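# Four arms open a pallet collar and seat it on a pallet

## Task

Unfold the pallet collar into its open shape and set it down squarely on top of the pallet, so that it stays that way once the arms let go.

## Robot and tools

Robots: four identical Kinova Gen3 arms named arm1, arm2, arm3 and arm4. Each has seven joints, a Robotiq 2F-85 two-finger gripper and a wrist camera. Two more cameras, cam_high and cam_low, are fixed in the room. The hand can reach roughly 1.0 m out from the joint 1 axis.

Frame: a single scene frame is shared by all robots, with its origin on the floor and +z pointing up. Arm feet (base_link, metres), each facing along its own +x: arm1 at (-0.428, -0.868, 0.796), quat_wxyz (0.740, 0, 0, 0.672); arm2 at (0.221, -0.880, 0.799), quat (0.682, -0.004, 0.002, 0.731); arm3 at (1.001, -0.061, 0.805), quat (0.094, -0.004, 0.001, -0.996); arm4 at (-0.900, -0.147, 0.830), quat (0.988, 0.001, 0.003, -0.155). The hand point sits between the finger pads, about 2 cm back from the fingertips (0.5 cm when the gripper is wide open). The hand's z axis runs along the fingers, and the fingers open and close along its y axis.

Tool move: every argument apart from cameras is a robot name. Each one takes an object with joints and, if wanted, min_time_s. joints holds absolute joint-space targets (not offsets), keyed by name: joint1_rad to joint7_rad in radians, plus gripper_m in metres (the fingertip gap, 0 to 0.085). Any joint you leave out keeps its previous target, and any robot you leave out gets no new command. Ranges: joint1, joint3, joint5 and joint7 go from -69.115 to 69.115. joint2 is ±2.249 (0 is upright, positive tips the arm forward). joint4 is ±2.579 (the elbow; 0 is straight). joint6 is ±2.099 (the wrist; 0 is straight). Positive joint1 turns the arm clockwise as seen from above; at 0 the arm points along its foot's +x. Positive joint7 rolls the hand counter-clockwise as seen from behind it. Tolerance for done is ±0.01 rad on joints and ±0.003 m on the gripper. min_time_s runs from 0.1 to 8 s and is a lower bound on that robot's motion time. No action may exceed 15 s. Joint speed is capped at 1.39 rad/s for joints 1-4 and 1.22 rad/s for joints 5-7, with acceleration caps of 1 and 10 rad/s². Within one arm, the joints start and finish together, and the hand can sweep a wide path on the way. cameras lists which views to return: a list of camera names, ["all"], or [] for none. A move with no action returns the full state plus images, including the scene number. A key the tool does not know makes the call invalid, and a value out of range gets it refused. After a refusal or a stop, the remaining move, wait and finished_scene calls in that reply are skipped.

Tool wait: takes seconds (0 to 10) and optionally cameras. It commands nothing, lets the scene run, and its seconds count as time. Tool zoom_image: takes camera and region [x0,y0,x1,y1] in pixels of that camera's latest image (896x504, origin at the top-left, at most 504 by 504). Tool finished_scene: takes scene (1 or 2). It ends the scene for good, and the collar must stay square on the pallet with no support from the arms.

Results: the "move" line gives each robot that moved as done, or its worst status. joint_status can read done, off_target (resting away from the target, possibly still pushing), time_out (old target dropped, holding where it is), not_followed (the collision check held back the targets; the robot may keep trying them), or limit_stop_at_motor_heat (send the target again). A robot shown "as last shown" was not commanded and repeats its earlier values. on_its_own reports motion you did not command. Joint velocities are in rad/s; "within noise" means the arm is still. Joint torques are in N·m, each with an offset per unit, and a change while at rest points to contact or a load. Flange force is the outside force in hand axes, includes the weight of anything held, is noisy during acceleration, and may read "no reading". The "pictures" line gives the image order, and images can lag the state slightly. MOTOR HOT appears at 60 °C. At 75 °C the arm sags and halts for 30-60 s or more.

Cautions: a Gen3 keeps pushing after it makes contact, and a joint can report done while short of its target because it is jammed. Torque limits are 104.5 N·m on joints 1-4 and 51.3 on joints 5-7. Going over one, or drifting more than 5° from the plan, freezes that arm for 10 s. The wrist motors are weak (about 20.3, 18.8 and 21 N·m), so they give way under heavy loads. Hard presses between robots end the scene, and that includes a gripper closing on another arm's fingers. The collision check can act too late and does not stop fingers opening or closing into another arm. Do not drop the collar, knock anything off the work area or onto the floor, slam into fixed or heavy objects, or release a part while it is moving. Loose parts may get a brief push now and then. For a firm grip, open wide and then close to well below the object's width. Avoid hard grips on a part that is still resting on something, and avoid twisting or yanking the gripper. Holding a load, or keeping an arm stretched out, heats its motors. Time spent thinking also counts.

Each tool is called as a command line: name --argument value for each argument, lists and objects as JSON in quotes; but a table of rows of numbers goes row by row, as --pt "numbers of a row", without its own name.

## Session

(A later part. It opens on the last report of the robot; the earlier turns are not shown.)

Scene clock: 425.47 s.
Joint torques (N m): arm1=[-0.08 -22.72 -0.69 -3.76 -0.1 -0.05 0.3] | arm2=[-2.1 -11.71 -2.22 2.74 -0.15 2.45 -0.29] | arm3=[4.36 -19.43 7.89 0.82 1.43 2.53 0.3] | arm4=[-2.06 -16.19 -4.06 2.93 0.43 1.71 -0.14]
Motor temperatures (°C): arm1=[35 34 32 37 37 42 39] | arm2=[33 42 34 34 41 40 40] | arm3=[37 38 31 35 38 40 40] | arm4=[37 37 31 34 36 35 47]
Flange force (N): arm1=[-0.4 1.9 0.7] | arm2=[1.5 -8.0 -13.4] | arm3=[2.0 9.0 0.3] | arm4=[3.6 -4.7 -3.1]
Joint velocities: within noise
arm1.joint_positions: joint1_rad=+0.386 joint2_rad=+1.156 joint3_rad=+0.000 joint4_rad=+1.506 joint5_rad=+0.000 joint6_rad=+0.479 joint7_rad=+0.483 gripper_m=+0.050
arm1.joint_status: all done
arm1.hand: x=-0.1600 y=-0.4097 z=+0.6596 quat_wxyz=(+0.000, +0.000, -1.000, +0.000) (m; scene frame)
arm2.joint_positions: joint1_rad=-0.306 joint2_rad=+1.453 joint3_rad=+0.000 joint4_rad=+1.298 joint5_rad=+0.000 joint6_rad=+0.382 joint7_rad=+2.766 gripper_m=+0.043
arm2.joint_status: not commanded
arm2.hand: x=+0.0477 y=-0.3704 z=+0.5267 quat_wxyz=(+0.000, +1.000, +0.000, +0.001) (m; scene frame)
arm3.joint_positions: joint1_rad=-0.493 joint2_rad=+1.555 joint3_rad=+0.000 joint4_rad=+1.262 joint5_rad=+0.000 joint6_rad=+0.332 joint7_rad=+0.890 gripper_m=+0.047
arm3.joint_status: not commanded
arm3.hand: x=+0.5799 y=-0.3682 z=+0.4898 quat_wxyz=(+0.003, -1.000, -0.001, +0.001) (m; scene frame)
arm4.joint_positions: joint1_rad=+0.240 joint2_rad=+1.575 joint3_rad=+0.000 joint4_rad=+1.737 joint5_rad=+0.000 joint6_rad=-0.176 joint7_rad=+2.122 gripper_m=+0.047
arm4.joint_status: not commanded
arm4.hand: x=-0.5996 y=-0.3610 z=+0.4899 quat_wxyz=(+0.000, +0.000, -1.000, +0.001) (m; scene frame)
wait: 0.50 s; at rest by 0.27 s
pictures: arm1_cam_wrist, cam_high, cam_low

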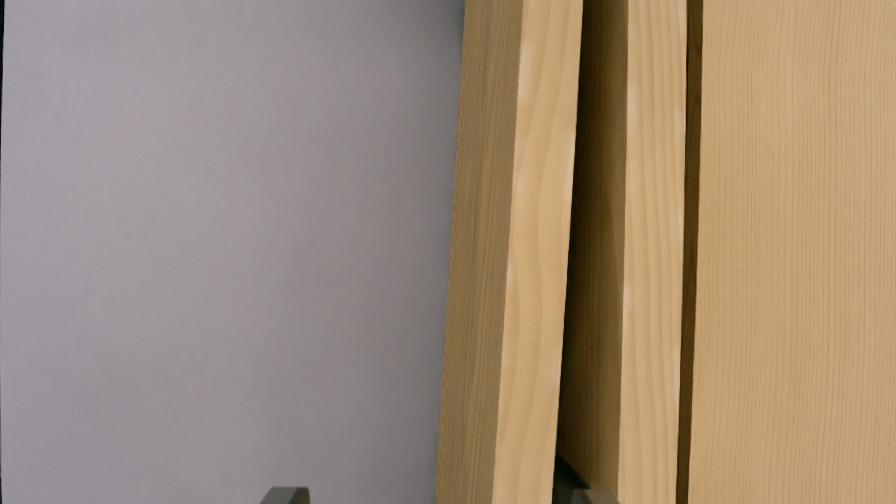

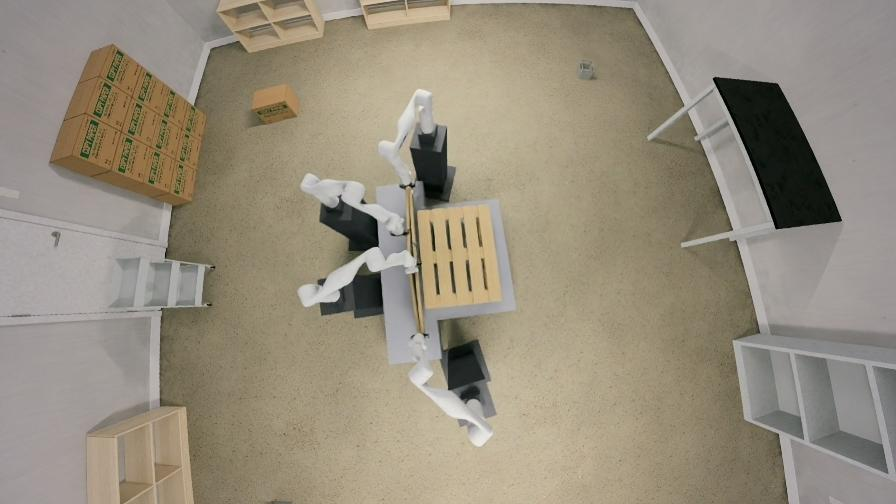

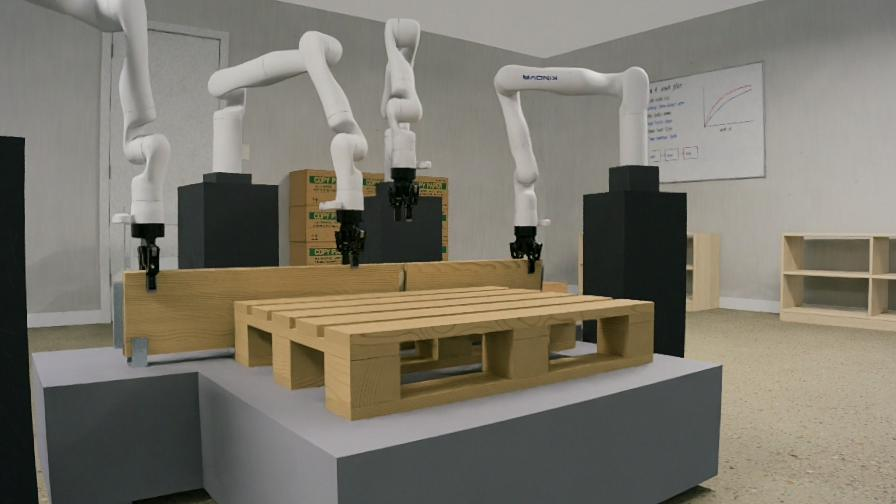

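move --arm1 '{"joints": {"joint1_rad": 0.3702, "joint2_rad": 1.391, "joint4_rad": 1.3148, "joint6_rad": 0.4358, "joint7_rad": 0.4665}, "min_time_s": 1.5}'

wait --seconds 0.5 --cameras '["arm1_cam_wrist"]'

Scene clock: 436.10 s.
Joint torques (N m): arm1=[-0.11 -23.7 -0.68 -3.43 -0.09 -0.06 0.26] | arm2=[-2.04 -11.75 -2.23 2.78 -0.16 2.44 -0.3] | arm3=[4.38 -19.38 7.96 0.73 1.4 2.51 0.3] | arm4=[-2.07 -16.22 -4.11 2.95 0.42 1.68 -0.13]
Motor temperatures (°C): arm1=[35 34 32 37 37 42 39] | arm2=[33 42 34 34 41 40 40] | arm3=[37 38 31 35 38 40 40] | arm4=[37 37 31 34 36 35 47]
Flange force (N): arm1=[-0.5 1.8 0.9] | arm2=[1.4 -8.3 -13.2] | arm3=[2.2 8.8 -0.1] | arm4=[3.6 -4.8 -3.0]
move: arm1 done
Joint velocities: within noise
arm1.joint_positions: joint1_rad=+0.370 joint2_rad=+1.391 joint3_rad=+0.000 joint4_rad=+1.315 joint5_rad=+0.000 joint6_rad=+0.436 joint7_rad=+0.467 gripper_m=+0.050
arm1.joint_status: all done
arm1.hand: x=-0.1600 y=-0.3907 z=+0.5594 quat_wxyz=(+0.000, +0.000, -1.000, +0.000) (m; scene frame)
arm2, arm3, arm4: as last shown
pictures: none

Scene clock: 436.60 s.
Joint torques (N m): arm1=[-0.08 -23.66 -0.7 -3.39 -0.12 -0.03 0.35] | arm2=[-2.07 -11.72 -2.17 2.72 -0.15 2.46 -0.29] | arm3=[4.43 -19.5 7.99 0.88 1.42 2.51 0.29] | arm4=[-2.09 -16.2 -4.09 2.94 0.44 1.69 -0.09]
Motor temperatures (°C): arm1=[35 34 32 37 37 42 39] | arm2=[33 42 34 34 41 40 40] | arm3=[37 38 31 35 38 40 40] | arm4=[37 37 31 34 36 35 47]
Flange force (N): arm1=[-0.3 1.9 0.9] | arm2=[1.5 -7.9 -13.4] | arm3=[1.8 9.3 0.5] | arm4=[3.6 -4.7 -3.1]
Joint velocities: within noise
arm1.joint_positions: joint1_rad=+0.370 joint2_rad=+1.391 joint3_rad=+0.000 joint4_rad=+1.315 joint5_rad=+0.000 joint6_rad=+0.436 joint7_rad=+0.467 gripper_m=+0.050
arm1.joint_status: all done
arm1.hand: x=-0.1600 y=-0.3907 z=+0.5594 quat_wxyz=(+0.000, +0.000, -1.000, +0.000) (m; scene frame)
arm2.joint_positions: joint1_rad=-0.306 joint2_rad=+1.453 joint3_rad=+0.000 joint4_rad=+1.298 joint5_rad=+0.000 joint6_rad=+0.382 joint7_rad=+2.766 gripper_m=+0.043
arm2.joint_status: not commanded
arm2.hand: x=+0.0477 y=-0.3704 z=+0.5267 quat_wxyz=(+0.000, +1.000, +0.000, +0.001) (m; scene frame)
arm3.joint_positions: joint1_rad=-0.493 joint2_rad=+1.555 joint3_rad=+0.000 joint4_rad=+1.262 joint5_rad=+0.000 joint6_rad=+0.332 joint7_rad=+0.890 gripper_m=+0.047
arm3.joint_status: not commanded
arm3.hand: x=+0.5799 y=-0.3682 z=+0.4898 quat_wxyz=(+0.003, -1.000, -0.001, +0.001) (m; scene frame)
arm4.joint_positions: joint1_rad=+0.240 joint2_rad=+1.575 joint3_rad=+0.000 joint4_rad=+1.737 joint5_rad=+0.000 joint6_rad=-0.176 joint7_rad=+2.122 gripper_m=+0.047
arm4.joint_status: not commanded
arm4.hand: x=-0.5996 y=-0.3610 z=+0.4899 quat_wxyz=(+0.000, +0.000, -1.000, +0.001) (m; scene frame)
wait: 0.50 s; at rest by 0.27 s
pictures: arm1_cam_wrist

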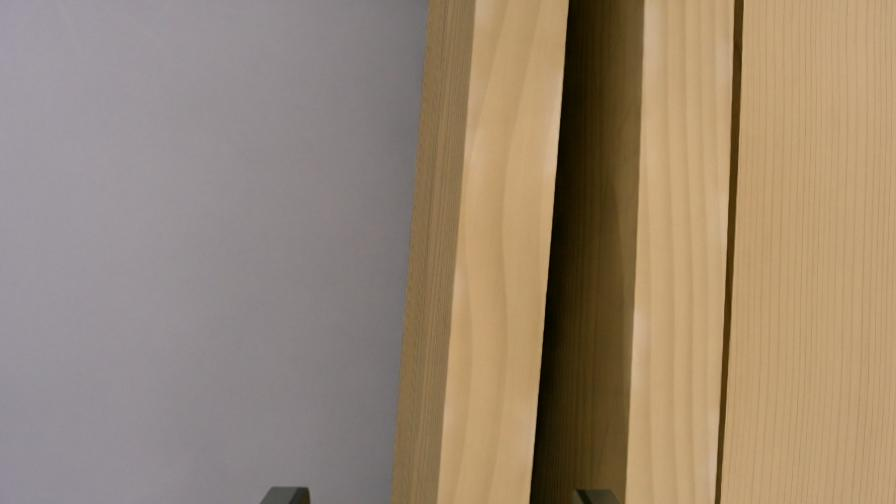

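move --arm1 '{"joints": {"joint1_rad": 0.3717, "joint2_rad": 1.3915, "joint4_rad": 1.3198, "joint6_rad": 0.4302, "joint7_rad": 0.468}, "min_time_s": 0.5}'

move --arm1 '{"joints": {"joint2_rad": 1.5192, "joint4_rad": 1.2138, "joint6_rad": 0.4085}, "min_time_s": 2}'

wait --seconds 0.5 --cameras '["arm1_cam_wrist"]'

Scene clock: 440.47 s.
Joint torques (N m): arm1=[-0.15 -23.69 -0.65 -3.38 -0.07 -0.03 0.26] | arm2=[-2.09 -11.73 -2.22 2.75 -0.17 2.46 -0.3] | arm3=[4.42 -19.35 8.03 0.9 1.42 2.53 0.33] | arm4=[-2.05 -16.23 -4.1 2.91 0.45 1.7 -0.13]
Motor temperatures (°C): arm1=[35 34 32 37 37 42 39] | arm2=[33 42 34 34 41 40 40] | arm3=[37 38 31 35 38 40 40] | arm4=[37 37 31 34 36 35 47]
Flange force (N): arm1=[-0.5 1.7 1.0] | arm2=[1.5 -8.1 -13.3] | arm3=[1.8 9.3 0.2] | arm4=[3.7 -4.6 -3.1]
move: arm1 done
Joint velocities: within noise
arm1.joint_positions: joint1_rad=+0.372 joint2_rad=+1.391 joint3_rad=+0.000 joint4_rad=+1.320 joint5_rad=+0.000 joint6_rad=+0.430 joint7_rad=+0.468 gripper_m=+0.050
arm1.joint_status: all done
arm1.hand: x=-0.1599 y=-0.3924 z=+0.5585 quat_wxyz=(+0.000, +0.000, -1.000, +0.000) (m; scene frame)
arm2, arm3, arm4: as last shown
pictures: none

Scene clock: 442.77 s.
Joint torques (N m): arm1=[-0.63 -24.16 -1.35 -4.31 -0.23 -0.77 0.3] | arm2=[-2.09 -11.74 -2.22 2.68 -0.14 2.43 -0.27] | arm3=[3.85 -19.81 7.34 0.31 1.35 2.22 0.34] | arm4=[-1.71 -16.55 -3.48 2.48 0.37 1.46 -0.14]
Motor temperatures (°C): arm1=[35 34 32 37 37 42 39] | arm2=[33 42 34 34 41 40 40] | arm3=[37 39 31 35 38 40 40] | arm4=[37 37 31 34 36 35 47]
Flange force (N): arm1=[-0.3 -0.4 -0.4] | arm2=[1.5 -7.9 -13.5] | arm3=[2.0 7.8 -0.1] | arm4=[3.7 -3.5 -3.3]
move: arm1 done
Joint velocities: within noise
arm1.joint_positions: joint1_rad=+0.372 joint2_rad=+1.519 joint3_rad=+0.000 joint4_rad=+1.214 joint5_rad=+0.000 joint6_rad=+0.408 joint7_rad=+0.468 gripper_m=+0.050
arm1.joint_status: all done
arm1.hand: x=-0.1599 y=-0.3925 z=+0.5023 quat_wxyz=(+0.000, +0.000, -1.000, +0.000) (m; scene frame)
arm2.joint_positions: joint1_rad=-0.306 joint2_rad=+1.453 joint3_rad=+0.000 joint4_rad=+1.299 joint5_rad=+0.000 joint6_rad=+0.382 joint7_rad=+2.766 gripper_m=+0.043
arm2.joint_status: not commanded
arm2.hand: x=+0.0477 y=-0.3705 z=+0.5267 quat_wxyz=(+0.000, +1.000, +0.000, +0.001) (m; scene frame)
arm3, arm4: as last shown
pictures: none

Scene clock: 443.27 s.
Joint torques (N m): arm1=[-0.7 -24.21 -1.27 -4.37 -0.23 -0.77 0.25] | arm2=[-2.05 -11.78 -2.2 2.62 -0.13 2.41 -0.29] | arm3=[3.91 -19.81 7.34 0.34 1.33 2.24 0.33] | arm4=[-1.68 -16.54 -3.44 2.48 0.35 1.46 -0.14]
Motor temperatures (°C): arm1=[35 34 32 37 37 42 39] | arm2=[33 42 34 34 41 40 40] | arm3=[37 39 31 35 38 40 40] | arm4=[37 37 31 34 36 35 47]
Flange force (N): arm1=[-0.4 -0.7 -0.5] | arm2=[1.5 -7.7 -13.5] | arm3=[2.0 7.9 0.0] | arm4=[3.6 -3.5 -3.4]
Joint velocities: within noise
arm1.joint_positions: joint1_rad=+0.372 joint2_rad=+1.519 joint3_rad=+0.000 joint4_rad=+1.214 joint5_rad=+0.000 joint6_rad=+0.408 joint7_rad=+0.468 gripper_m=+0.050
arm1.joint_status: all done
arm1.hand: x=-0.1599 y=-0.3925 z=+0.5023 quat_wxyz=(+0.000, +0.000, -1.000, +0.000) (m; scene frame)
arm2.joint_positions: joint1_rad=-0.306 joint2_rad=+1.453 joint3_rad=+0.000 joint4_rad=+1.299 joint5_rad=+0.000 joint6_rad=+0.382 joint7_rad=+2.766 gripper_m=+0.043
arm2.joint_status: not commanded
arm2.hand: x=+0.0477 y=-0.3705 z=+0.5267 quat_wxyz=(+0.000, +1.000, +0.000, +0.001) (m; scene frame)
arm3.joint_positions: joint1_rad=-0.493 joint2_rad=+1.555 joint3_rad=+0.000 joint4_rad=+1.262 joint5_rad=+0.000 joint6_rad=+0.332 joint7_rad=+0.890 gripper_m=+0.047
arm3.joint_status: not commanded
arm3.hand: x=+0.5799 y=-0.3682 z=+0.4898 quat_wxyz=(+0.003, -1.000, -0.001, +0.001) (m; scene frame)
arm4.joint_positions: joint1_rad=+0.240 joint2_rad=+1.575 joint3_rad=+0.000 joint4_rad=+1.737 joint5_rad=+0.000 joint6_rad=-0.176 joint7_rad=+2.122 gripper_m=+0.047
arm4.joint_status: not commanded
arm4.hand: x=-0.5996 y=-0.3610 z=+0.4899 quat_wxyz=(+0.000, +0.000, -1.000, +0.001) (m; scene frame)
wait: 0.50 s; at rest by 0.27 s
pictures: arm1_cam_wrist

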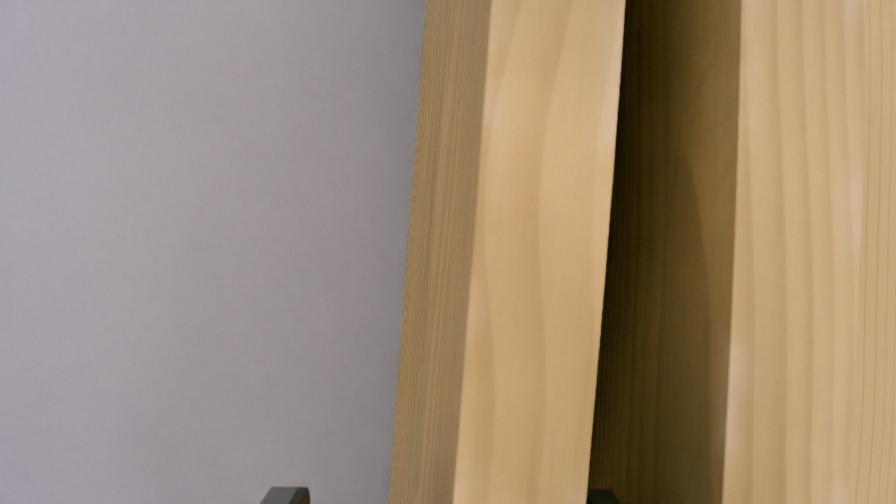

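move --arm1 '{"joints": {"joint1_rad": 0.3842, "joint2_rad": 1.5071, "joint4_rad": 1.2692, "joint6_rad": 0.3653, "joint7_rad": 0.4805}, "min_time_s": 2}' --cameras '["arm1_cam_wrist"]'

Scene clock: 448.97 s.
Joint torques (N m): arm1=[1.29 -15.89 0.57 6.53 0.28 5.04 0.52] | arm2=[0.34 -12.73 0.76 -1.47 0.53 -0.3 -0.21] | arm3=[5.5 -19.04 9.19 1.61 1.64 2.9 0.26] | arm4=[-4.21 -15.98 -7.62 4.65 0.86 2.47 -0.06]
Motor temperatures (°C): arm1=[35 34 32 37 37 42 39] | arm2=[33 41 34 34 41 40 40] | arm3=[37 39 31 35 38 40 40] | arm4=[37 37 31 34 36 35 47]
Flange force (N): arm1=[-5.8 16.9 4.6] | arm2=[-0.3 1.0 -20.2] | arm3=[1.9 11.7 1.2] | arm4=[4.6 -10.8 0.5]
move: arm1 done
Joint velocities: within noise
arm1.joint_positions: joint1_rad=+0.384 joint2_rad=+1.507 joint3_rad=+0.000 joint4_rad=+1.269 joint5_rad=+0.000 joint6_rad=+0.365 joint7_rad=+0.481 gripper_m=+0.050
arm1.joint_status: all done
arm1.hand: x=-0.1600 y=-0.4073 z=+0.5023 quat_wxyz=(+0.000, +0.000, -1.000, +0.000) (m; scene frame)
arm2, arm3, arm4: as last shown
arm2.hand: x=+0.0476 y=-0.3705 z=+0.5267 quat_wxyz=(+0.000, +1.000, +0.000, +0.000) (m; scene frame)
pictures: arm1_cam_wrist

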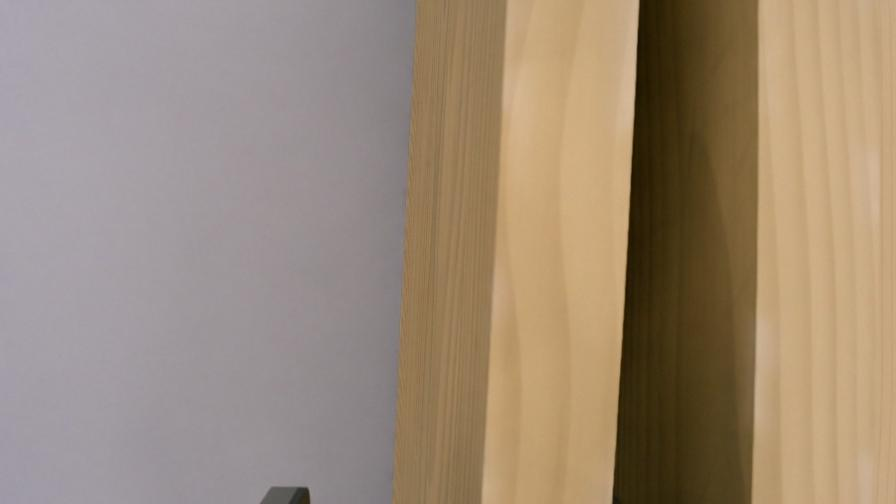

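wait --seconds 0.1 --cameras '["arm1_cam_wrist", "arm2_cam_wrist", "arm3_cam_wrist", "arm4_cam_wrist", "cam_high"]'

zoom_image --camera "cam_high" --region '[370, 170, 530, 380]'

Scene clock: 450.70 s.
Joint torques (N m): arm1=[1.27 -15.89 0.54 6.52 0.27 5.05 0.51] | arm2=[0.38 -12.67 0.79 -1.45 0.54 -0.3 -0.25] | arm3=[5.52 -19.05 9.2 1.64 1.64 2.95 0.25] | arm4=[-4.24 -15.99 -7.63 4.66 0.89 2.44 -0.06]
Motor temperatures (°C): arm1=[35 34 32 37 37 42 39] | arm2=[33 41 34 34 41 40 40] | arm3=[37 39 31 35 38 40 40] | arm4=[37 37 31 34 36 35 47]
Flange force (N): arm1=[-5.8 16.8 4.6] | arm2=[-0.3 1.0 -20.3] | arm3=[2.0 11.7 1.3] | arm4=[4.5 -10.9 0.6]
Joint velocities: within noise
arm1.joint_positions: joint1_rad=+0.384 joint2_rad=+1.507 joint3_rad=+0.000 joint4_rad=+1.269 joint5_rad=+0.000 joint6_rad=+0.365 joint7_rad=+0.481 gripper_m=+0.050
arm1.joint_status: all done
arm1.hand: x=-0.1600 y=-0.4073 z=+0.5023 quat_wxyz=(+0.000, +0.000, -1.000, +0.000) (m; scene frame)
arm2.joint_positions: joint1_rad=-0.306 joint2_rad=+1.453 joint3_rad=+0.000 joint4_rad=+1.298 joint5_rad=+0.000 joint6_rad=+0.382 joint7_rad=+2.766 gripper_m=+0.043
arm2.joint_status: not commanded
arm2.hand: x=+0.0477 y=-0.3704 z=+0.5267 quat_wxyz=(+0.000, +1.000, +0.000, +0.001) (m; scene frame)
arm3.joint_positions: joint1_rad=-0.493 joint2_rad=+1.555 joint3_rad=+0.000 joint4_rad=+1.262 joint5_rad=+0.000 joint6_rad=+0.332 joint7_rad=+0.890 gripper_m=+0.047
arm3.joint_status: not commanded
arm3.hand: x=+0.5799 y=-0.3682 z=+0.4898 quat_wxyz=(+0.003, -1.000, -0.001, +0.001) (m; scene frame)
arm4.joint_positions: joint1_rad=+0.240 joint2_rad=+1.575 joint3_rad=+0.000 joint4_rad=+1.737 joint5_rad=+0.000 joint6_rad=-0.176 joint7_rad=+2.122 gripper_m=+0.047
arm4.joint_status: not commanded
arm4.hand: x=-0.5996 y=-0.3610 z=+0.4899 quat_wxyz=(+0.000, +0.000, -1.000, +0.001) (m; scene frame)
wait: 0.10 s; at rest from the start
pictures: arm1_cam_wrist, arm2_cam_wrist, arm3_cam_wrist, arm4_cam_wrist, cam_high

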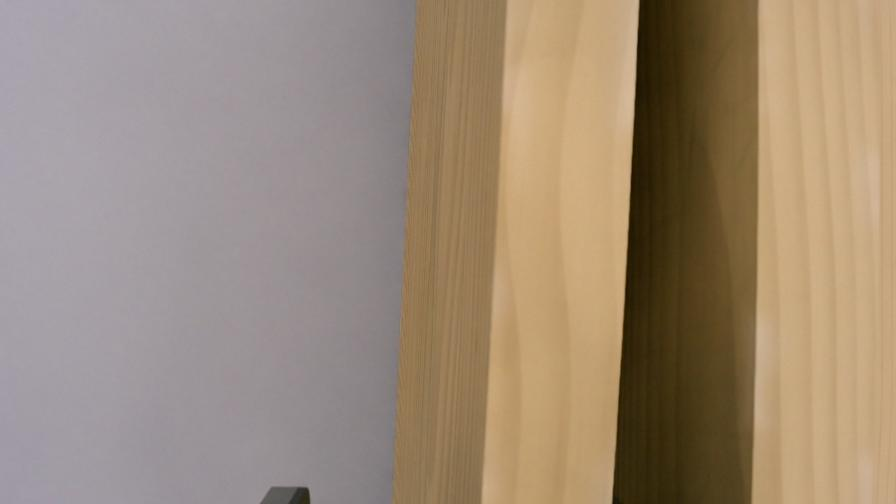

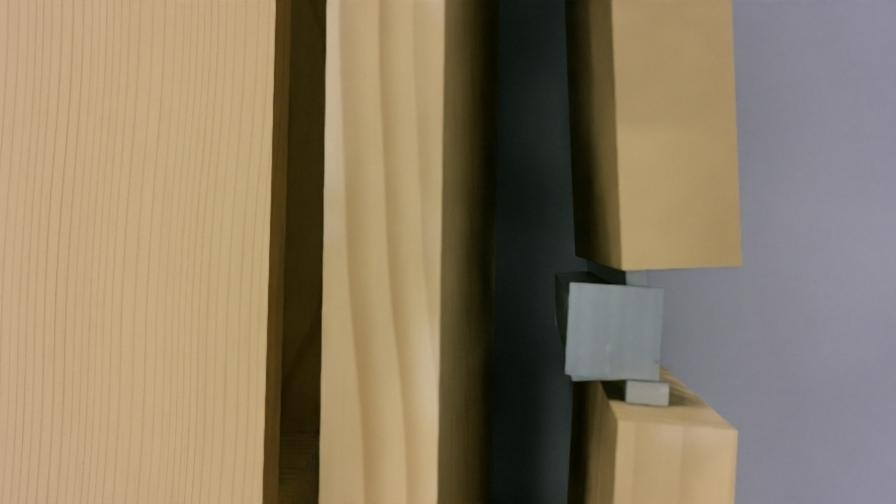

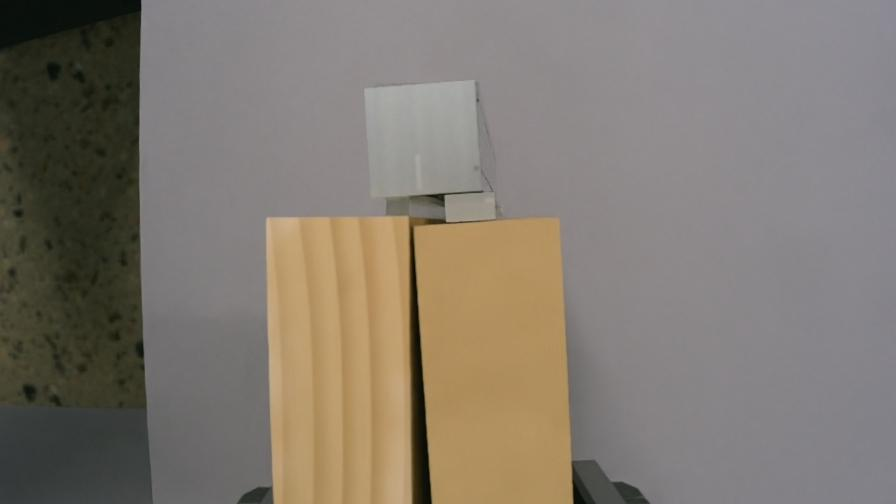

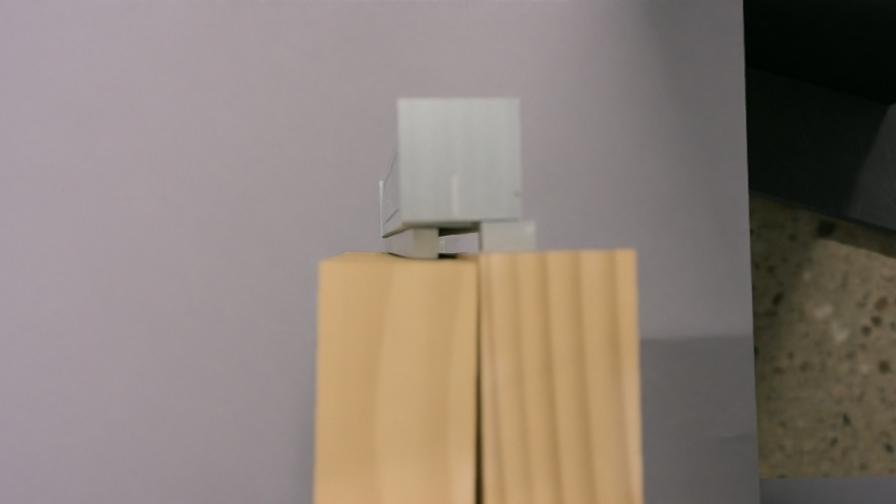

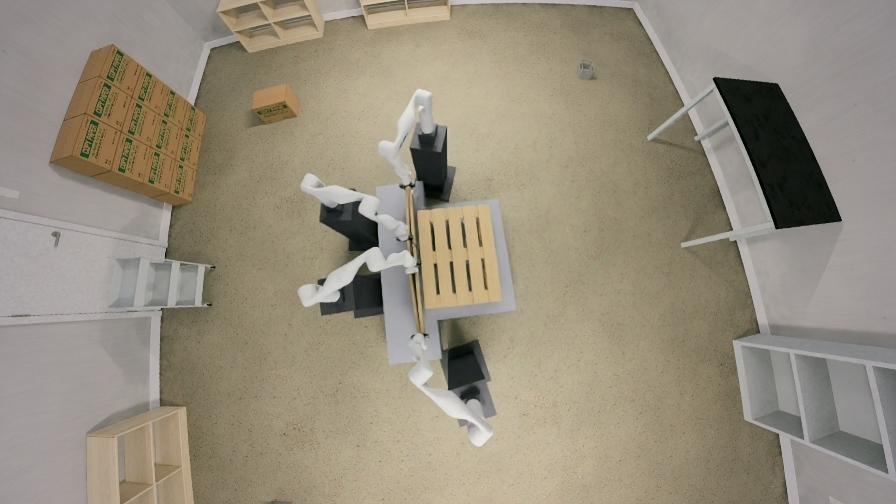

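Scaled by 2.400 from the camera's 896x504 image, which has a finer 1280x720 frame.

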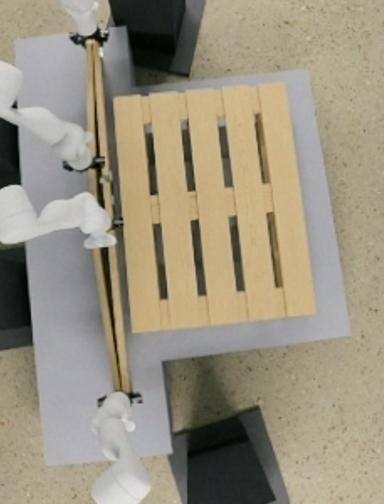

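move --arm2 '{"joints": {"joint2_rad": 1.3647, "joint4_rad": 1.3669, "joint6_rad": 0.4018}, "min_time_s": 1.2}'

move --arm2 '{"joints": {"gripper_m": 0.0}, "min_time_s": 0.8}' --arm1 '{"joints": {"joint1_rad": 0.3925, "joint2_rad": 1.4990, "joint4_rad": 1.3050, "joint6_rad": 0.3376, "joint7_rad": 0.4888}, "min_time_s": 2}'

wait --seconds 0.5 --cameras '["arm1_cam_wrist", "arm2_cam_wrist"]'

Scene clock: 458.53 s.
Joint torques (N m): arm1=[1.39 -16.66 0.8 2.51 0.29 2.63 0.37] | arm2=[0.14 -24.47 0.67 -4.1 0.4 0.06 -0.28] | arm3=[2.96 -20.03 6.38 -0.27 1.14 1.87 0.34] | arm4=[-2.62 -17.9 -4.88 2.3 0.55 1.26 -0.08]
Motor temperatures (°C): arm1=[35 34 32 37 37 42 39] | arm2=[33 41 34 34 41 40 40] | arm3=[37 39 31 35 38 40 40] | arm4=[37 37 31 34 36 35 47]
Flange force (N): arm1=[-1.7 9.7 -2.7] | arm2=[0.3 1.3 2.5] | arm3=[1.8 5.8 -0.9] | arm4=[5.2 -5.2 -0.6]
move: arm2 done
Joint velocities: within noise
arm1, arm3, arm4: as last shown
arm1.hand: x=-0.1600 y=-0.4074 z=+0.5023 quat_wxyz=(+0.000, +0.000, -1.000, +0.000) (m; scene frame)
arm2.joint_positions: joint1_rad=-0.306 joint2_rad=+1.365 joint3_rad=+0.000 joint4_rad=+1.367 joint5_rad=+0.000 joint6_rad=+0.402 joint7_rad=+2.766 gripper_m=+0.043
arm2.joint_status: all done
arm2.hand: x=+0.0476 y=-0.3704 z=+0.5657 quat_wxyz=(+0.000, +1.000, +0.000, +0.001) (m; scene frame)
pictures: none

Scene clock: 460.83 s.
Joint torques (N m): arm1=[3.42 -16.73 3.25 2.81 0.53 2.6 0.41] | arm2=[0.25 -24.5 0.7 -4.09 0.36 0.06 -0.27] | arm3=[2.82 -21.09 6.17 -1.22 1.16 1.42 0.33] | arm4=[-2.57 -17.98 -4.74 2.71 0.56 1.4 -0.06]
Motor temperatures (°C): arm1=[35 34 32 37 37 42 39] | arm2=[33 41 34 34 41 40 40] | arm3=[37 39 31 35 38 40 40] | arm4=[37 37 31 34 36 35 47]
Flange force (N): arm1=[1.4 12.0 -1.9] | arm2=[0.1 1.3 2.6] | arm3=[2.9 4.7 -0.6] | arm4=[4.6 -5.4 0.6]
move: arm1 done; arm2 done
Joint velocities: within noise
arm1.joint_positions: joint1_rad=+0.392 joint2_rad=+1.499 joint3_rad=+0.000 joint4_rad=+1.305 joint5_rad=+0.000 joint6_rad=+0.338 joint7_rad=+0.489 gripper_m=+0.050
arm1.joint_status: all done
arm1.hand: x=-0.1601 y=-0.4170 z=+0.5027 quat_wxyz=(+0.000, +0.000, -1.000, +0.000) (m; scene frame)
arm2.joint_positions: joint1_rad=-0.306 joint2_rad=+1.365 joint3_rad=+0.000 joint4_rad=+1.367 joint5_rad=+0.000 joint6_rad=+0.402 joint7_rad=+2.766 gripper_m=+0.000
arm2.joint_status: all done
arm2.hand: x=+0.0476 y=-0.3704 z=+0.5657 quat_wxyz=(+0.000, +1.000, +0.000, +0.001) (m; scene frame)
arm3, arm4: as last shown
arm3.hand: x=+0.5799 y=-0.3683 z=+0.4898 quat_wxyz=(+0.003, -1.000, -0.001, +0.001) (m; scene frame)
arm4.hand: x=-0.5995 y=-0.3609 z=+0.4899 quat_wxyz=(+0.000, +0.000, -1.000, +0.001) (m; scene frame)
pictures: none

Scene clock: 461.33 s.
Joint torques (N m): arm1=[3.44 -16.63 3.27 2.77 0.51 2.58 0.36] | arm2=[0.19 -24.49 0.67 -4.1 0.38 0.03 -0.26] | arm3=[2.74 -21.04 6.15 -1.23 1.14 1.41 0.3] | arm4=[-2.58 -18.02 -4.74 2.69 0.58 1.42 -0.06]
Motor temperatures (°C): arm1=[35 34 32 37 37 42 39] | arm2=[33 41 34 34 41 40 40] | arm3=[37 39 31 35 38 40 40] | arm4=[37 37 31 34 36 35 47]
Flange force (N): arm1=[1.4 11.9 -2.2] | arm2=[0.2 1.2 2.5] | arm3=[2.8 4.5 -0.7] | arm4=[4.7 -5.4 0.7]
Joint velocities: within noise
arm1.joint_positions: joint1_rad=+0.392 joint2_rad=+1.499 joint3_rad=+0.000 joint4_rad=+1.305 joint5_rad=+0.000 joint6_rad=+0.338 joint7_rad=+0.489 gripper_m=+0.050
arm1.joint_status: all done
arm1.hand: x=-0.1601 y=-0.4170 z=+0.5027 quat_wxyz=(+0.000, +0.000, -1.000, +0.000) (m; scene frame)
arm2.joint_positions: joint1_rad=-0.306 joint2_rad=+1.365 joint3_rad=+0.000 joint4_rad=+1.367 joint5_rad=+0.000 joint6_rad=+0.402 joint7_rad=+2.766 gripper_m=+0.000
arm2.joint_status: all done
arm2.hand: x=+0.0476 y=-0.3704 z=+0.5657 quat_wxyz=(+0.000, +1.000, +0.000, +0.001) (m; scene frame)
arm3.joint_positions: joint1_rad=-0.493 joint2_rad=+1.555 joint3_rad=+0.000 joint4_rad=+1.262 joint5_rad=+0.000 joint6_rad=+0.332 joint7_rad=+0.890 gripper_m=+0.047
arm3.joint_status: not commanded
arm3.hand: x=+0.5799 y=-0.3683 z=+0.4898 quat_wxyz=(+0.003, -1.000, -0.001, +0.001) (m; scene frame)
arm4.joint_positions: joint1_rad=+0.240 joint2_rad=+1.575 joint3_rad=+0.000 joint4_rad=+1.737 joint5_rad=+0.000 joint6_rad=-0.176 joint7_rad=+2.122 gripper_m=+0.047
arm4.joint_status: not commanded
arm4.hand: x=-0.5995 y=-0.3609 z=+0.4899 quat_wxyz=(+0.000, +0.000, -1.000, +0.001) (m; scene frame)
wait: 0.50 s; at rest by 0.27 s
pictures: arm1_cam_wrist, arm2_cam_wrist

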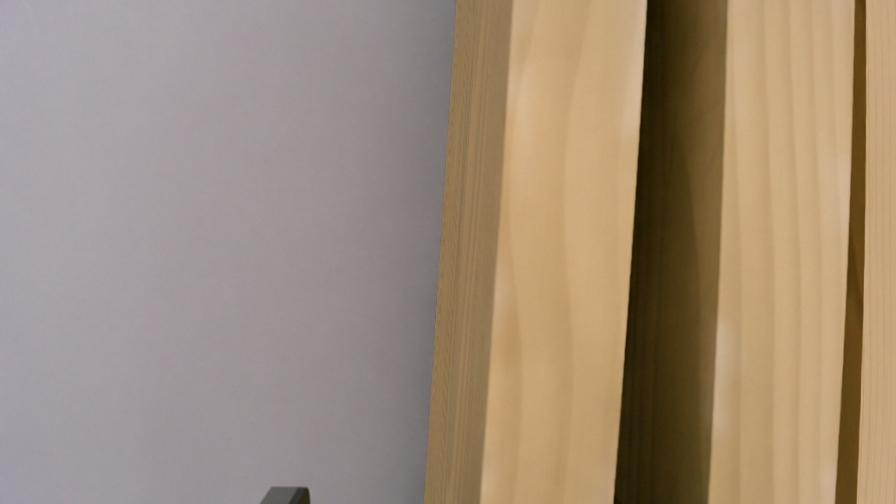

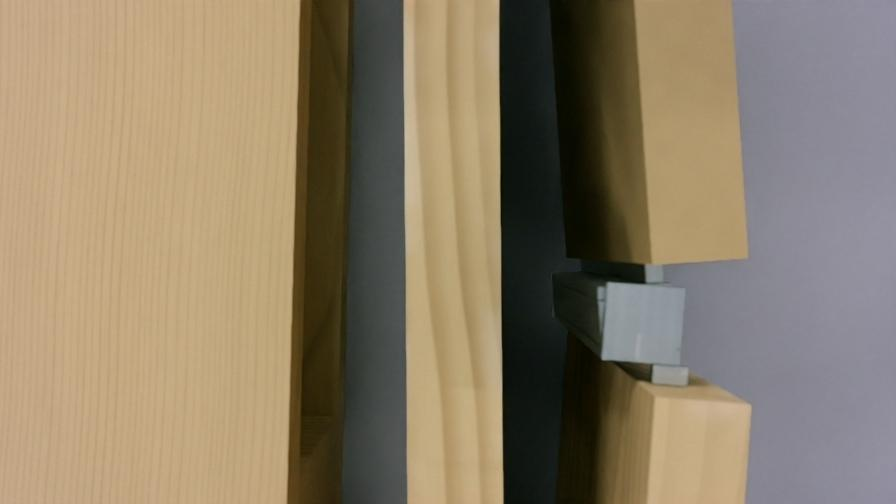

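move --arm2 '{"joints": {"joint1_rad": -0.3263, "joint2_rad": 1.342, "joint4_rad": 1.4721, "joint6_rad": 0.3191, "joint7_rad": 2.7461}, "min_time_s": 1.2}'

wait --seconds 0.5 --cameras '["arm2_cam_wrist"]'

Scene clock: 469.67 s.
Joint torques (N m): arm1=[3.41 -16.56 3.26 2.75 0.53 2.59 0.36] | arm2=[0.22 -23.58 0.7 -3.33 0.39 0.12 -0.25] | arm3=[2.87 -21.1 6.12 -1.22 1.13 1.36 0.28] | arm4=[-2.59 -18.02 -4.73 2.7 0.54 1.41 -0.06]
Motor temperatures (°C): arm1=[35 34 32 37 37 42 39] | arm2=[33 42 34 34 41 40 40] | arm3=[37 39 31 35 38 40 40] | arm4=[37 37 31 34 36 35 47]
Flange force (N): arm1=[1.5 11.7 -2.4] | arm2=[0.1 1.5 2.4] | arm3=[2.7 4.8 -0.6] | arm4=[4.7 -5.4 0.7]
move: arm2 done
Joint velocities: within noise
arm1, arm3, arm4: as last shown
arm2.joint_positions: joint1_rad=-0.326 joint2_rad=+1.342 joint3_rad=+0.000 joint4_rad=+1.472 joint5_rad=+0.000 joint6_rad=+0.319 joint7_rad=+2.746 gripper_m=+0.000
arm2.joint_status: all done
arm2.hand: x=+0.0475 y=-0.3982 z=+0.5659 quat_wxyz=(+0.000, +1.000, +0.000, +0.000) (m; scene frame)
arm3.hand: x=+0.5799 y=-0.3682 z=+0.4898 quat_wxyz=(+0.003, -1.000, -0.001, +0.001) (m; scene frame)
arm4.hand: x=-0.5996 y=-0.3610 z=+0.4899 quat_wxyz=(+0.000, +0.000, -1.000, +0.001) (m; scene frame)
pictures: none

Scene clock: 470.17 s.
Joint torques (N m): arm1=[3.43 -16.7 3.27 2.79 0.56 2.62 0.32] | arm2=[0.2 -23.61 0.67 -3.33 0.4 0.14 -0.22] | arm3=[2.84 -21.09 6.16 -1.28 1.15 1.45 0.31] | arm4=[-2.61 -18.02 -4.74 2.65 0.57 1.42 -0.08]
Motor temperatures (°C): arm1=[35 34 32 37 37 42 39] | arm2=[33 42 34 34 41 40 40] | arm3=[37 39 31 35 38 40 40] | arm4=[37 37 31 34 36 35 47]
Flange force (N): arm1=[1.4 11.8 -2.0] | arm2=[0.1 1.6 2.5] | arm3=[3.2 4.5 -0.7] | arm4=[4.8 -5.4 0.6]
Joint velocities: within noise
arm1.joint_positions: joint1_rad=+0.392 joint2_rad=+1.499 joint3_rad=+0.000 joint4_rad=+1.305 joint5_rad=+0.000 joint6_rad=+0.338 joint7_rad=+0.489 gripper_m=+0.050
arm1.joint_status: not commanded
arm1.hand: x=-0.1601 y=-0.4170 z=+0.5027 quat_wxyz=(+0.000, +0.000, -1.000, +0.000) (m; scene frame)
arm2.joint_positions: joint1_rad=-0.326 joint2_rad=+1.342 joint3_rad=+0.000 joint4_rad=+1.472 joint5_rad=+0.000 joint6_rad=+0.319 joint7_rad=+2.746 gripper_m=+0.000
arm2.joint_status: all done
arm2.hand: x=+0.0475 y=-0.3982 z=+0.5659 quat_wxyz=(+0.000, +1.000, +0.000, +0.000) (m; scene frame)
arm3.joint_positions: joint1_rad=-0.493 joint2_rad=+1.555 joint3_rad=+0.000 joint4_rad=+1.262 joint5_rad=+0.000 joint6_rad=+0.332 joint7_rad=+0.890 gripper_m=+0.047
arm3.joint_status: not commanded
arm3.hand: x=+0.5799 y=-0.3682 z=+0.4898 quat_wxyz=(+0.003, -1.000, -0.001, +0.001) (m; scene frame)
arm4.joint_positions: joint1_rad=+0.240 joint2_rad=+1.575 joint3_rad=+0.000 joint4_rad=+1.737 joint5_rad=+0.000 joint6_rad=-0.176 joint7_rad=+2.122 gripper_m=+0.047
arm4.joint_status: not commanded
arm4.hand: x=-0.5996 y=-0.3610 z=+0.4899 quat_wxyz=(+0.000, +0.000, -1.000, +0.001) (m; scene frame)
wait: 0.50 s; at rest by 0.27 s
pictures: arm2_cam_wrist

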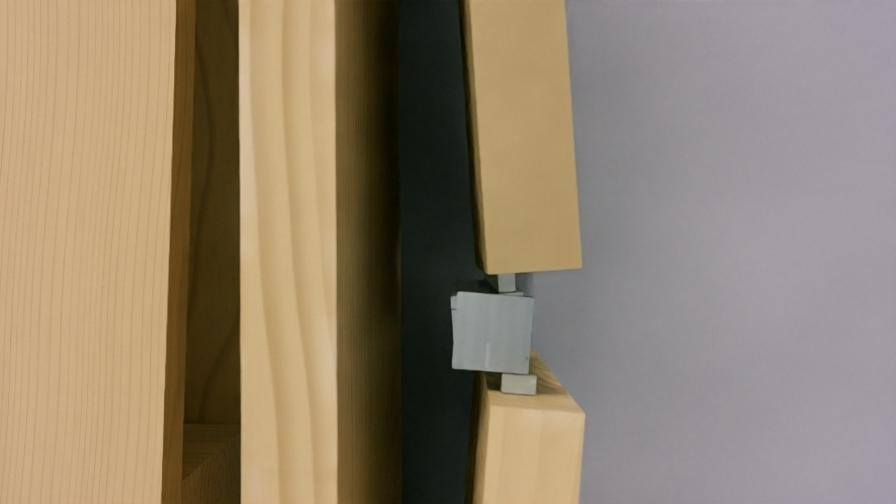

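wait --seconds 0.1 --cameras '["arm1_cam_wrist", "arm2_cam_wrist"]'

Scene clock: 471.37 s.
Joint torques (N m): arm1=[3.45 -16.61 3.24 2.75 0.53 2.59 0.35] | arm2=[0.21 -23.56 0.72 -3.3 0.39 0.11 -0.25] | arm3=[2.82 -21.15 6.15 -1.24 1.16 1.4 0.27] | arm4=[-2.58 -18.02 -4.73 2.69 0.56 1.42 -0.05]
Motor temperatures (°C): arm1=[35 34 32 37 37 42 39] | arm2=[33 42 34 34 41 40 40] | arm3=[37 39 31 35 38 40 40] | arm4=[37 37 31 34 36 35 47]
Flange force (N): arm1=[1.5 11.8 -2.3] | arm2=[0.1 1.4 2.4] | arm3=[2.8 4.7 -0.5] | arm4=[4.7 -5.4 0.7]
Joint velocities: within noise
arm1.joint_positions: joint1_rad=+0.392 joint2_rad=+1.499 joint3_rad=+0.000 joint4_rad=+1.305 joint5_rad=+0.000 joint6_rad=+0.338 joint7_rad=+0.489 gripper_m=+0.050
arm1.joint_status: not commanded
arm1.hand: x=-0.1601 y=-0.4170 z=+0.5027 quat_wxyz=(+0.000, +0.000, -1.000, +0.000) (m; scene frame)
arm2.joint_positions: joint1_rad=-0.326 joint2_rad=+1.342 joint3_rad=+0.000 joint4_rad=+1.472 joint5_rad=+0.000 joint6_rad=+0.319 joint7_rad=+2.746 gripper_m=+0.000
arm2.joint_status: all done
arm2.hand: x=+0.0475 y=-0.3982 z=+0.5659 quat_wxyz=(+0.000, +1.000, +0.000, +0.000) (m; scene frame)
arm3.joint_positions: joint1_rad=-0.493 joint2_rad=+1.555 joint3_rad=+0.000 joint4_rad=+1.262 joint5_rad=+0.000 joint6_rad=+0.332 joint7_rad=+0.890 gripper_m=+0.047
arm3.joint_status: not commanded
arm3.hand: x=+0.5799 y=-0.3682 z=+0.4898 quat_wxyz=(+0.003, -1.000, -0.001, +0.001) (m; scene frame)
arm4.joint_positions: joint1_rad=+0.240 joint2_rad=+1.575 joint3_rad=+0.000 joint4_rad=+1.737 joint5_rad=+0.000 joint6_rad=-0.176 joint7_rad=+2.122 gripper_m=+0.047
arm4.joint_status: not commanded
arm4.hand: x=-0.5996 y=-0.3610 z=+0.4899 quat_wxyz=(+0.000, +0.000, -1.000, +0.001) (m; scene frame)
wait: 0.10 s; at rest from the start
pictures: arm1_cam_wrist, arm2_cam_wrist

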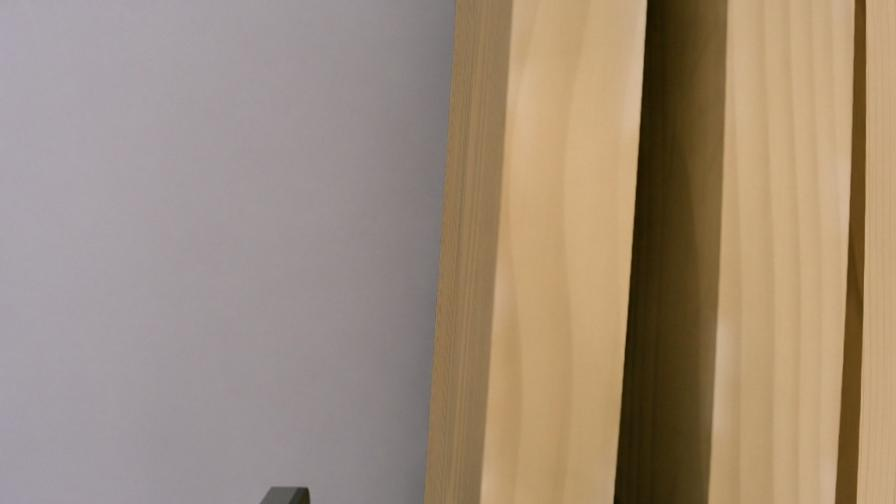

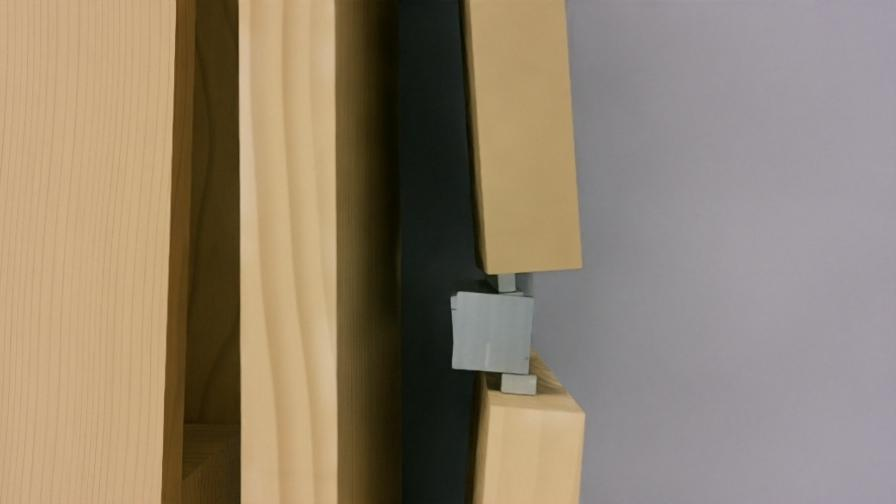

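move --arm2 '{"joints": {"joint1_rad": -0.3205, "joint2_rad": 1.3477, "joint4_rad": 1.4435, "joint6_rad": 0.3421, "joint7_rad": 2.7519}, "min_time_s": 1.2}'

wait --seconds 0.5 --cameras '["arm2_cam_wrist"]'

Scene clock: 475.50 s.
Joint torques (N m): arm1=[3.47 -16.76 3.29 2.73 0.47 2.6 0.34] | arm2=[0.22 -23.91 0.71 -3.57 0.36 0.06 -0.23] | arm3=[2.85 -21.05 6.25 -1.38 1.15 1.39 0.25] | arm4=[-2.56 -18 -4.73 2.69 0.54 1.41 -0.06]
Motor temperatures (°C): arm1=[35 34 32 37 37 42 39] | arm2=[33 42 34 34 41 40 40] | arm3=[37 39 31 35 38 40 40] | arm4=[37 37 31 34 36 35 47]
Flange force (N): arm1=[1.5 11.8 -2.0] | arm2=[0.1 1.4 2.6] | arm3=[3.3 4.3 -1.0] | arm4=[4.7 -5.4 0.6]
move: arm2 done
Joint velocities: within noise
arm1, arm3, arm4: as last shown
arm2.joint_positions: joint1_rad=-0.321 joint2_rad=+1.348 joint3_rad=+0.000 joint4_rad=+1.444 joint5_rad=+0.000 joint6_rad=+0.342 joint7_rad=+2.752 gripper_m=+0.000
arm2.joint_status: all done
arm2.hand: x=+0.0475 y=-0.3905 z=+0.5659 quat_wxyz=(+0.000, +1.000, +0.000, +0.000) (m; scene frame)
pictures: none

Scene clock: 476.00 s.
Joint torques (N m): arm1=[3.49 -16.65 3.27 2.8 0.58 2.61 0.32] | arm2=[0.18 -23.88 0.67 -3.59 0.39 0.06 -0.25] | arm3=[2.8 -21 6.22 -1.2 1.1 1.4 0.35] | arm4=[-2.6 -18.01 -4.72 2.7 0.57 1.42 -0.05]
Motor temperatures (°C): arm1=[35 34 32 37 37 42 39] | arm2=[33 42 34 34 41 40 40] | arm3=[37 39 31 35 38 40 40] | arm4=[37 37 31 34 36 35 47]
Flange force (N): arm1=[1.5 12.0 -2.1] | arm2=[0.2 1.4 2.5] | arm3=[2.8 4.7 -0.7] | arm4=[4.7 -5.4 0.7]
Joint velocities: within noise
arm1.joint_positions: joint1_rad=+0.392 joint2_rad=+1.499 joint3_rad=+0.000 joint4_rad=+1.305 joint5_rad=+0.000 joint6_rad=+0.338 joint7_rad=+0.489 gripper_m=+0.050
arm1.joint_status: not commanded
arm1.hand: x=-0.1601 y=-0.4170 z=+0.5027 quat_wxyz=(+0.000, +0.000, -1.000, +0.000) (m; scene frame)
arm2.joint_positions: joint1_rad=-0.321 joint2_rad=+1.348 joint3_rad=+0.000 joint4_rad=+1.444 joint5_rad=+0.000 joint6_rad=+0.342 joint7_rad=+2.752 gripper_m=+0.000
arm2.joint_status: all done
arm2.hand: x=+0.0475 y=-0.3905 z=+0.5659 quat_wxyz=(+0.000, +1.000, +0.000, +0.000) (m; scene frame)
arm3.joint_positions: joint1_rad=-0.493 joint2_rad=+1.555 joint3_rad=+0.000 joint4_rad=+1.262 joint5_rad=+0.000 joint6_rad=+0.332 joint7_rad=+0.890 gripper_m=+0.047
arm3.joint_status: not commanded
arm3.hand: x=+0.5799 y=-0.3682 z=+0.4898 quat_wxyz=(+0.003, -1.000, -0.001, +0.001) (m; scene frame)
arm4.joint_positions: joint1_rad=+0.240 joint2_rad=+1.575 joint3_rad=+0.000 joint4_rad=+1.737 joint5_rad=+0.000 joint6_rad=-0.176 joint7_rad=+2.122 gripper_m=+0.047
arm4.joint_status: not commanded
arm4.hand: x=-0.5996 y=-0.3610 z=+0.4899 quat_wxyz=(+0.000, +0.000, -1.000, +0.001) (m; scene frame)
wait: 0.50 s; at rest by 0.27 s
pictures: arm2_cam_wrist

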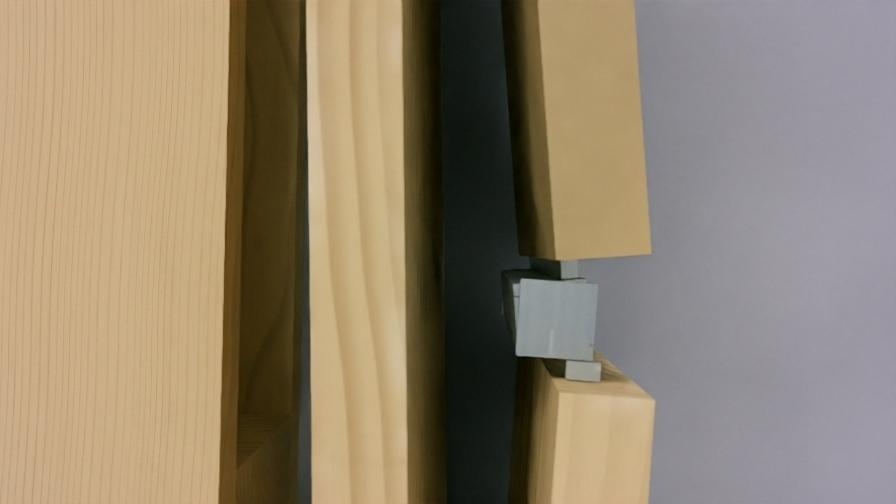

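move --arm2 '{"joints": {"joint1_rad": -0.3109, "joint2_rad": 1.3588, "joint4_rad": 1.3925, "joint6_rad": 0.382, "joint7_rad": 2.7615}, "min_time_s": 0.8}'

move --arm2 '{"joints": {"joint1_rad": -0.3205, "joint2_rad": 1.388, "joint4_rad": 1.4144, "joint6_rad": 0.331, "joint7_rad": 2.7519}, "min_time_s": 1.2}'

wait --seconds 0.5 --cameras '["arm2_cam_wrist"]'

Scene clock: 480.77 s.
Joint torques (N m): arm1=[3.47 -16.62 3.31 2.77 0.53 2.57 0.32] | arm2=[0.22 -24.29 0.68 -3.91 0.38 0.04 -0.23] | arm3=[2.82 -21.09 6.13 -1.26 1.15 1.41 0.29] | arm4=[-2.59 -17.98 -4.77 2.67 0.56 1.41 -0.07]
Motor temperatures (°C): arm1=[35 34 32 37 37 42 39] | arm2=[33 42 34 34 41 40 40] | arm3=[37 39 31 35 38 40 40] | arm4=[37 37 31 34 36 35 47]
Flange force (N): arm1=[1.4 11.9 -2.2] | arm2=[0.1 1.3 2.5] | arm3=[2.9 4.6 -0.7] | arm4=[4.7 -5.4 0.5]
move: arm2 done
Joint velocities: within noise
arm1, arm3, arm4: as last shown
arm2.joint_positions: joint1_rad=-0.311 joint2_rad=+1.359 joint3_rad=+0.000 joint4_rad=+1.392 joint5_rad=+0.000 joint6_rad=+0.382 joint7_rad=+2.761 gripper_m=+0.000
arm2.joint_status: all done
arm2.hand: x=+0.0475 y=-0.3770 z=+0.5658 quat_wxyz=(+0.000, +1.000, +0.000, +0.000) (m; scene frame)
pictures: none

Scene clock: 482.27 s.
Joint torques (N m): arm1=[3.46 -16.64 3.26 2.77 0.53 2.56 0.33] | arm2=[0.19 -23.9 0.72 -3.42 0.36 0.13 -0.25] | arm3=[2.87 -21.11 6.14 -1.34 1.12 1.41 0.31] | arm4=[-2.61 -18 -4.69 2.68 0.56 1.41 -0.07]
Motor temperatures (°C): arm1=[35 34 32 37 37 42 39] | arm2=[33 42 34 34 41 40 40] | arm3=[37 39 31 35 38 40 40] | arm4=[37 37 31 34 36 35 47]
Flange force (N): arm1=[1.4 11.9 -2.2] | arm2=[0.2 1.4 2.5] | arm3=[3.3 4.5 -0.8] | arm4=[4.7 -5.5 0.6]
move: arm2 done
Joint velocities: within noise
arm1, arm3, arm4: as last shown
arm2.joint_positions: joint1_rad=-0.321 joint2_rad=+1.388 joint3_rad=+0.000 joint4_rad=+1.414 joint5_rad=+0.000 joint6_rad=+0.331 joint7_rad=+2.752 gripper_m=+0.000
arm2.joint_status: all done
arm2.hand: x=+0.0475 y=-0.3905 z=+0.5481 quat_wxyz=(+0.000, +1.000, +0.000, +0.000) (m; scene frame)
pictures: none

Scene clock: 482.77 s.
Joint torques (N m): arm1=[3.37 -16.64 3.26 2.7 0.51 2.6 0.35] | arm2=[0.2 -23.94 0.67 -3.46 0.37 0.12 -0.28] | arm3=[2.85 -21.12 6.15 -1.32 1.16 1.39 0.29] | arm4=[-2.61 -18.02 -4.73 2.68 0.55 1.39 -0.05]
Motor temperatures (°C): arm1=[35 34 32 37 37 42 39] | arm2=[33 42 34 34 41 40 40] | arm3=[37 39 31 35 38 40 40] | arm4=[37 37 31 34 36 35 47]
Flange force (N): arm1=[1.5 11.5 -2.3] | arm2=[0.2 1.5 2.5] | arm3=[3.1 4.6 -0.7] | arm4=[4.7 -5.5 0.6]
Joint velocities: within noise
arm1.joint_positions: joint1_rad=+0.392 joint2_rad=+1.499 joint3_rad=+0.000 joint4_rad=+1.305 joint5_rad=+0.000 joint6_rad=+0.338 joint7_rad=+0.489 gripper_m=+0.050
arm1.joint_status: not commanded
arm1.hand: x=-0.1601 y=-0.4170 z=+0.5027 quat_wxyz=(+0.000, +0.000, -1.000, +0.000) (m; scene frame)
arm2.joint_positions: joint1_rad=-0.321 joint2_rad=+1.388 joint3_rad=+0.000 joint4_rad=+1.414 joint5_rad=+0.000 joint6_rad=+0.331 joint7_rad=+2.752 gripper_m=+0.000
arm2.joint_status: all done
arm2.hand: x=+0.0475 y=-0.3905 z=+0.5481 quat_wxyz=(+0.000, +1.000, +0.000, +0.000) (m; scene frame)
arm3.joint_positions: joint1_rad=-0.493 joint2_rad=+1.555 joint3_rad=+0.000 joint4_rad=+1.262 joint5_rad=+0.000 joint6_rad=+0.332 joint7_rad=+0.890 gripper_m=+0.047
arm3.joint_status: not commanded
arm3.hand: x=+0.5799 y=-0.3682 z=+0.4898 quat_wxyz=(+0.003, -1.000, -0.001, +0.001) (m; scene frame)
arm4.joint_positions: joint1_rad=+0.240 joint2_rad=+1.575 joint3_rad=+0.000 joint4_rad=+1.737 joint5_rad=+0.000 joint6_rad=-0.176 joint7_rad=+2.122 gripper_m=+0.047
arm4.joint_status: not commanded
arm4.hand: x=-0.5996 y=-0.3610 z=+0.4899 quat_wxyz=(+0.000, +0.000, -1.000, +0.001) (m; scene frame)
wait: 0.50 s; at rest by 0.27 s
pictures: arm2_cam_wrist

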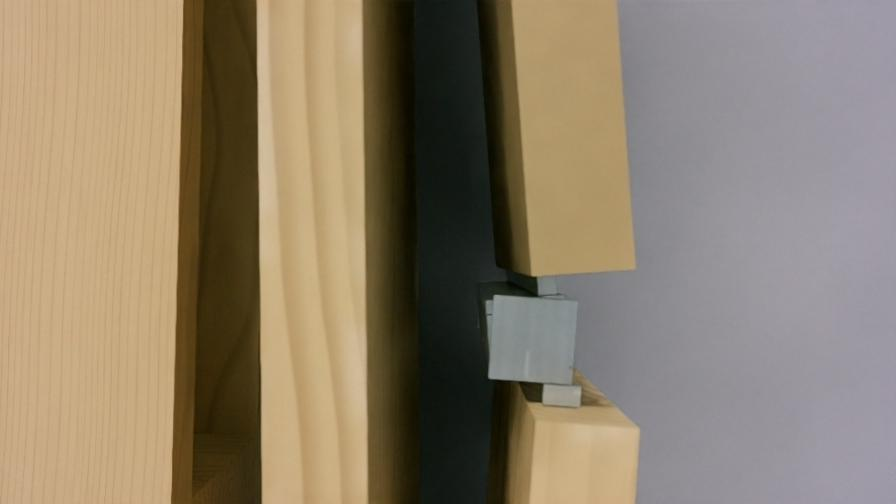

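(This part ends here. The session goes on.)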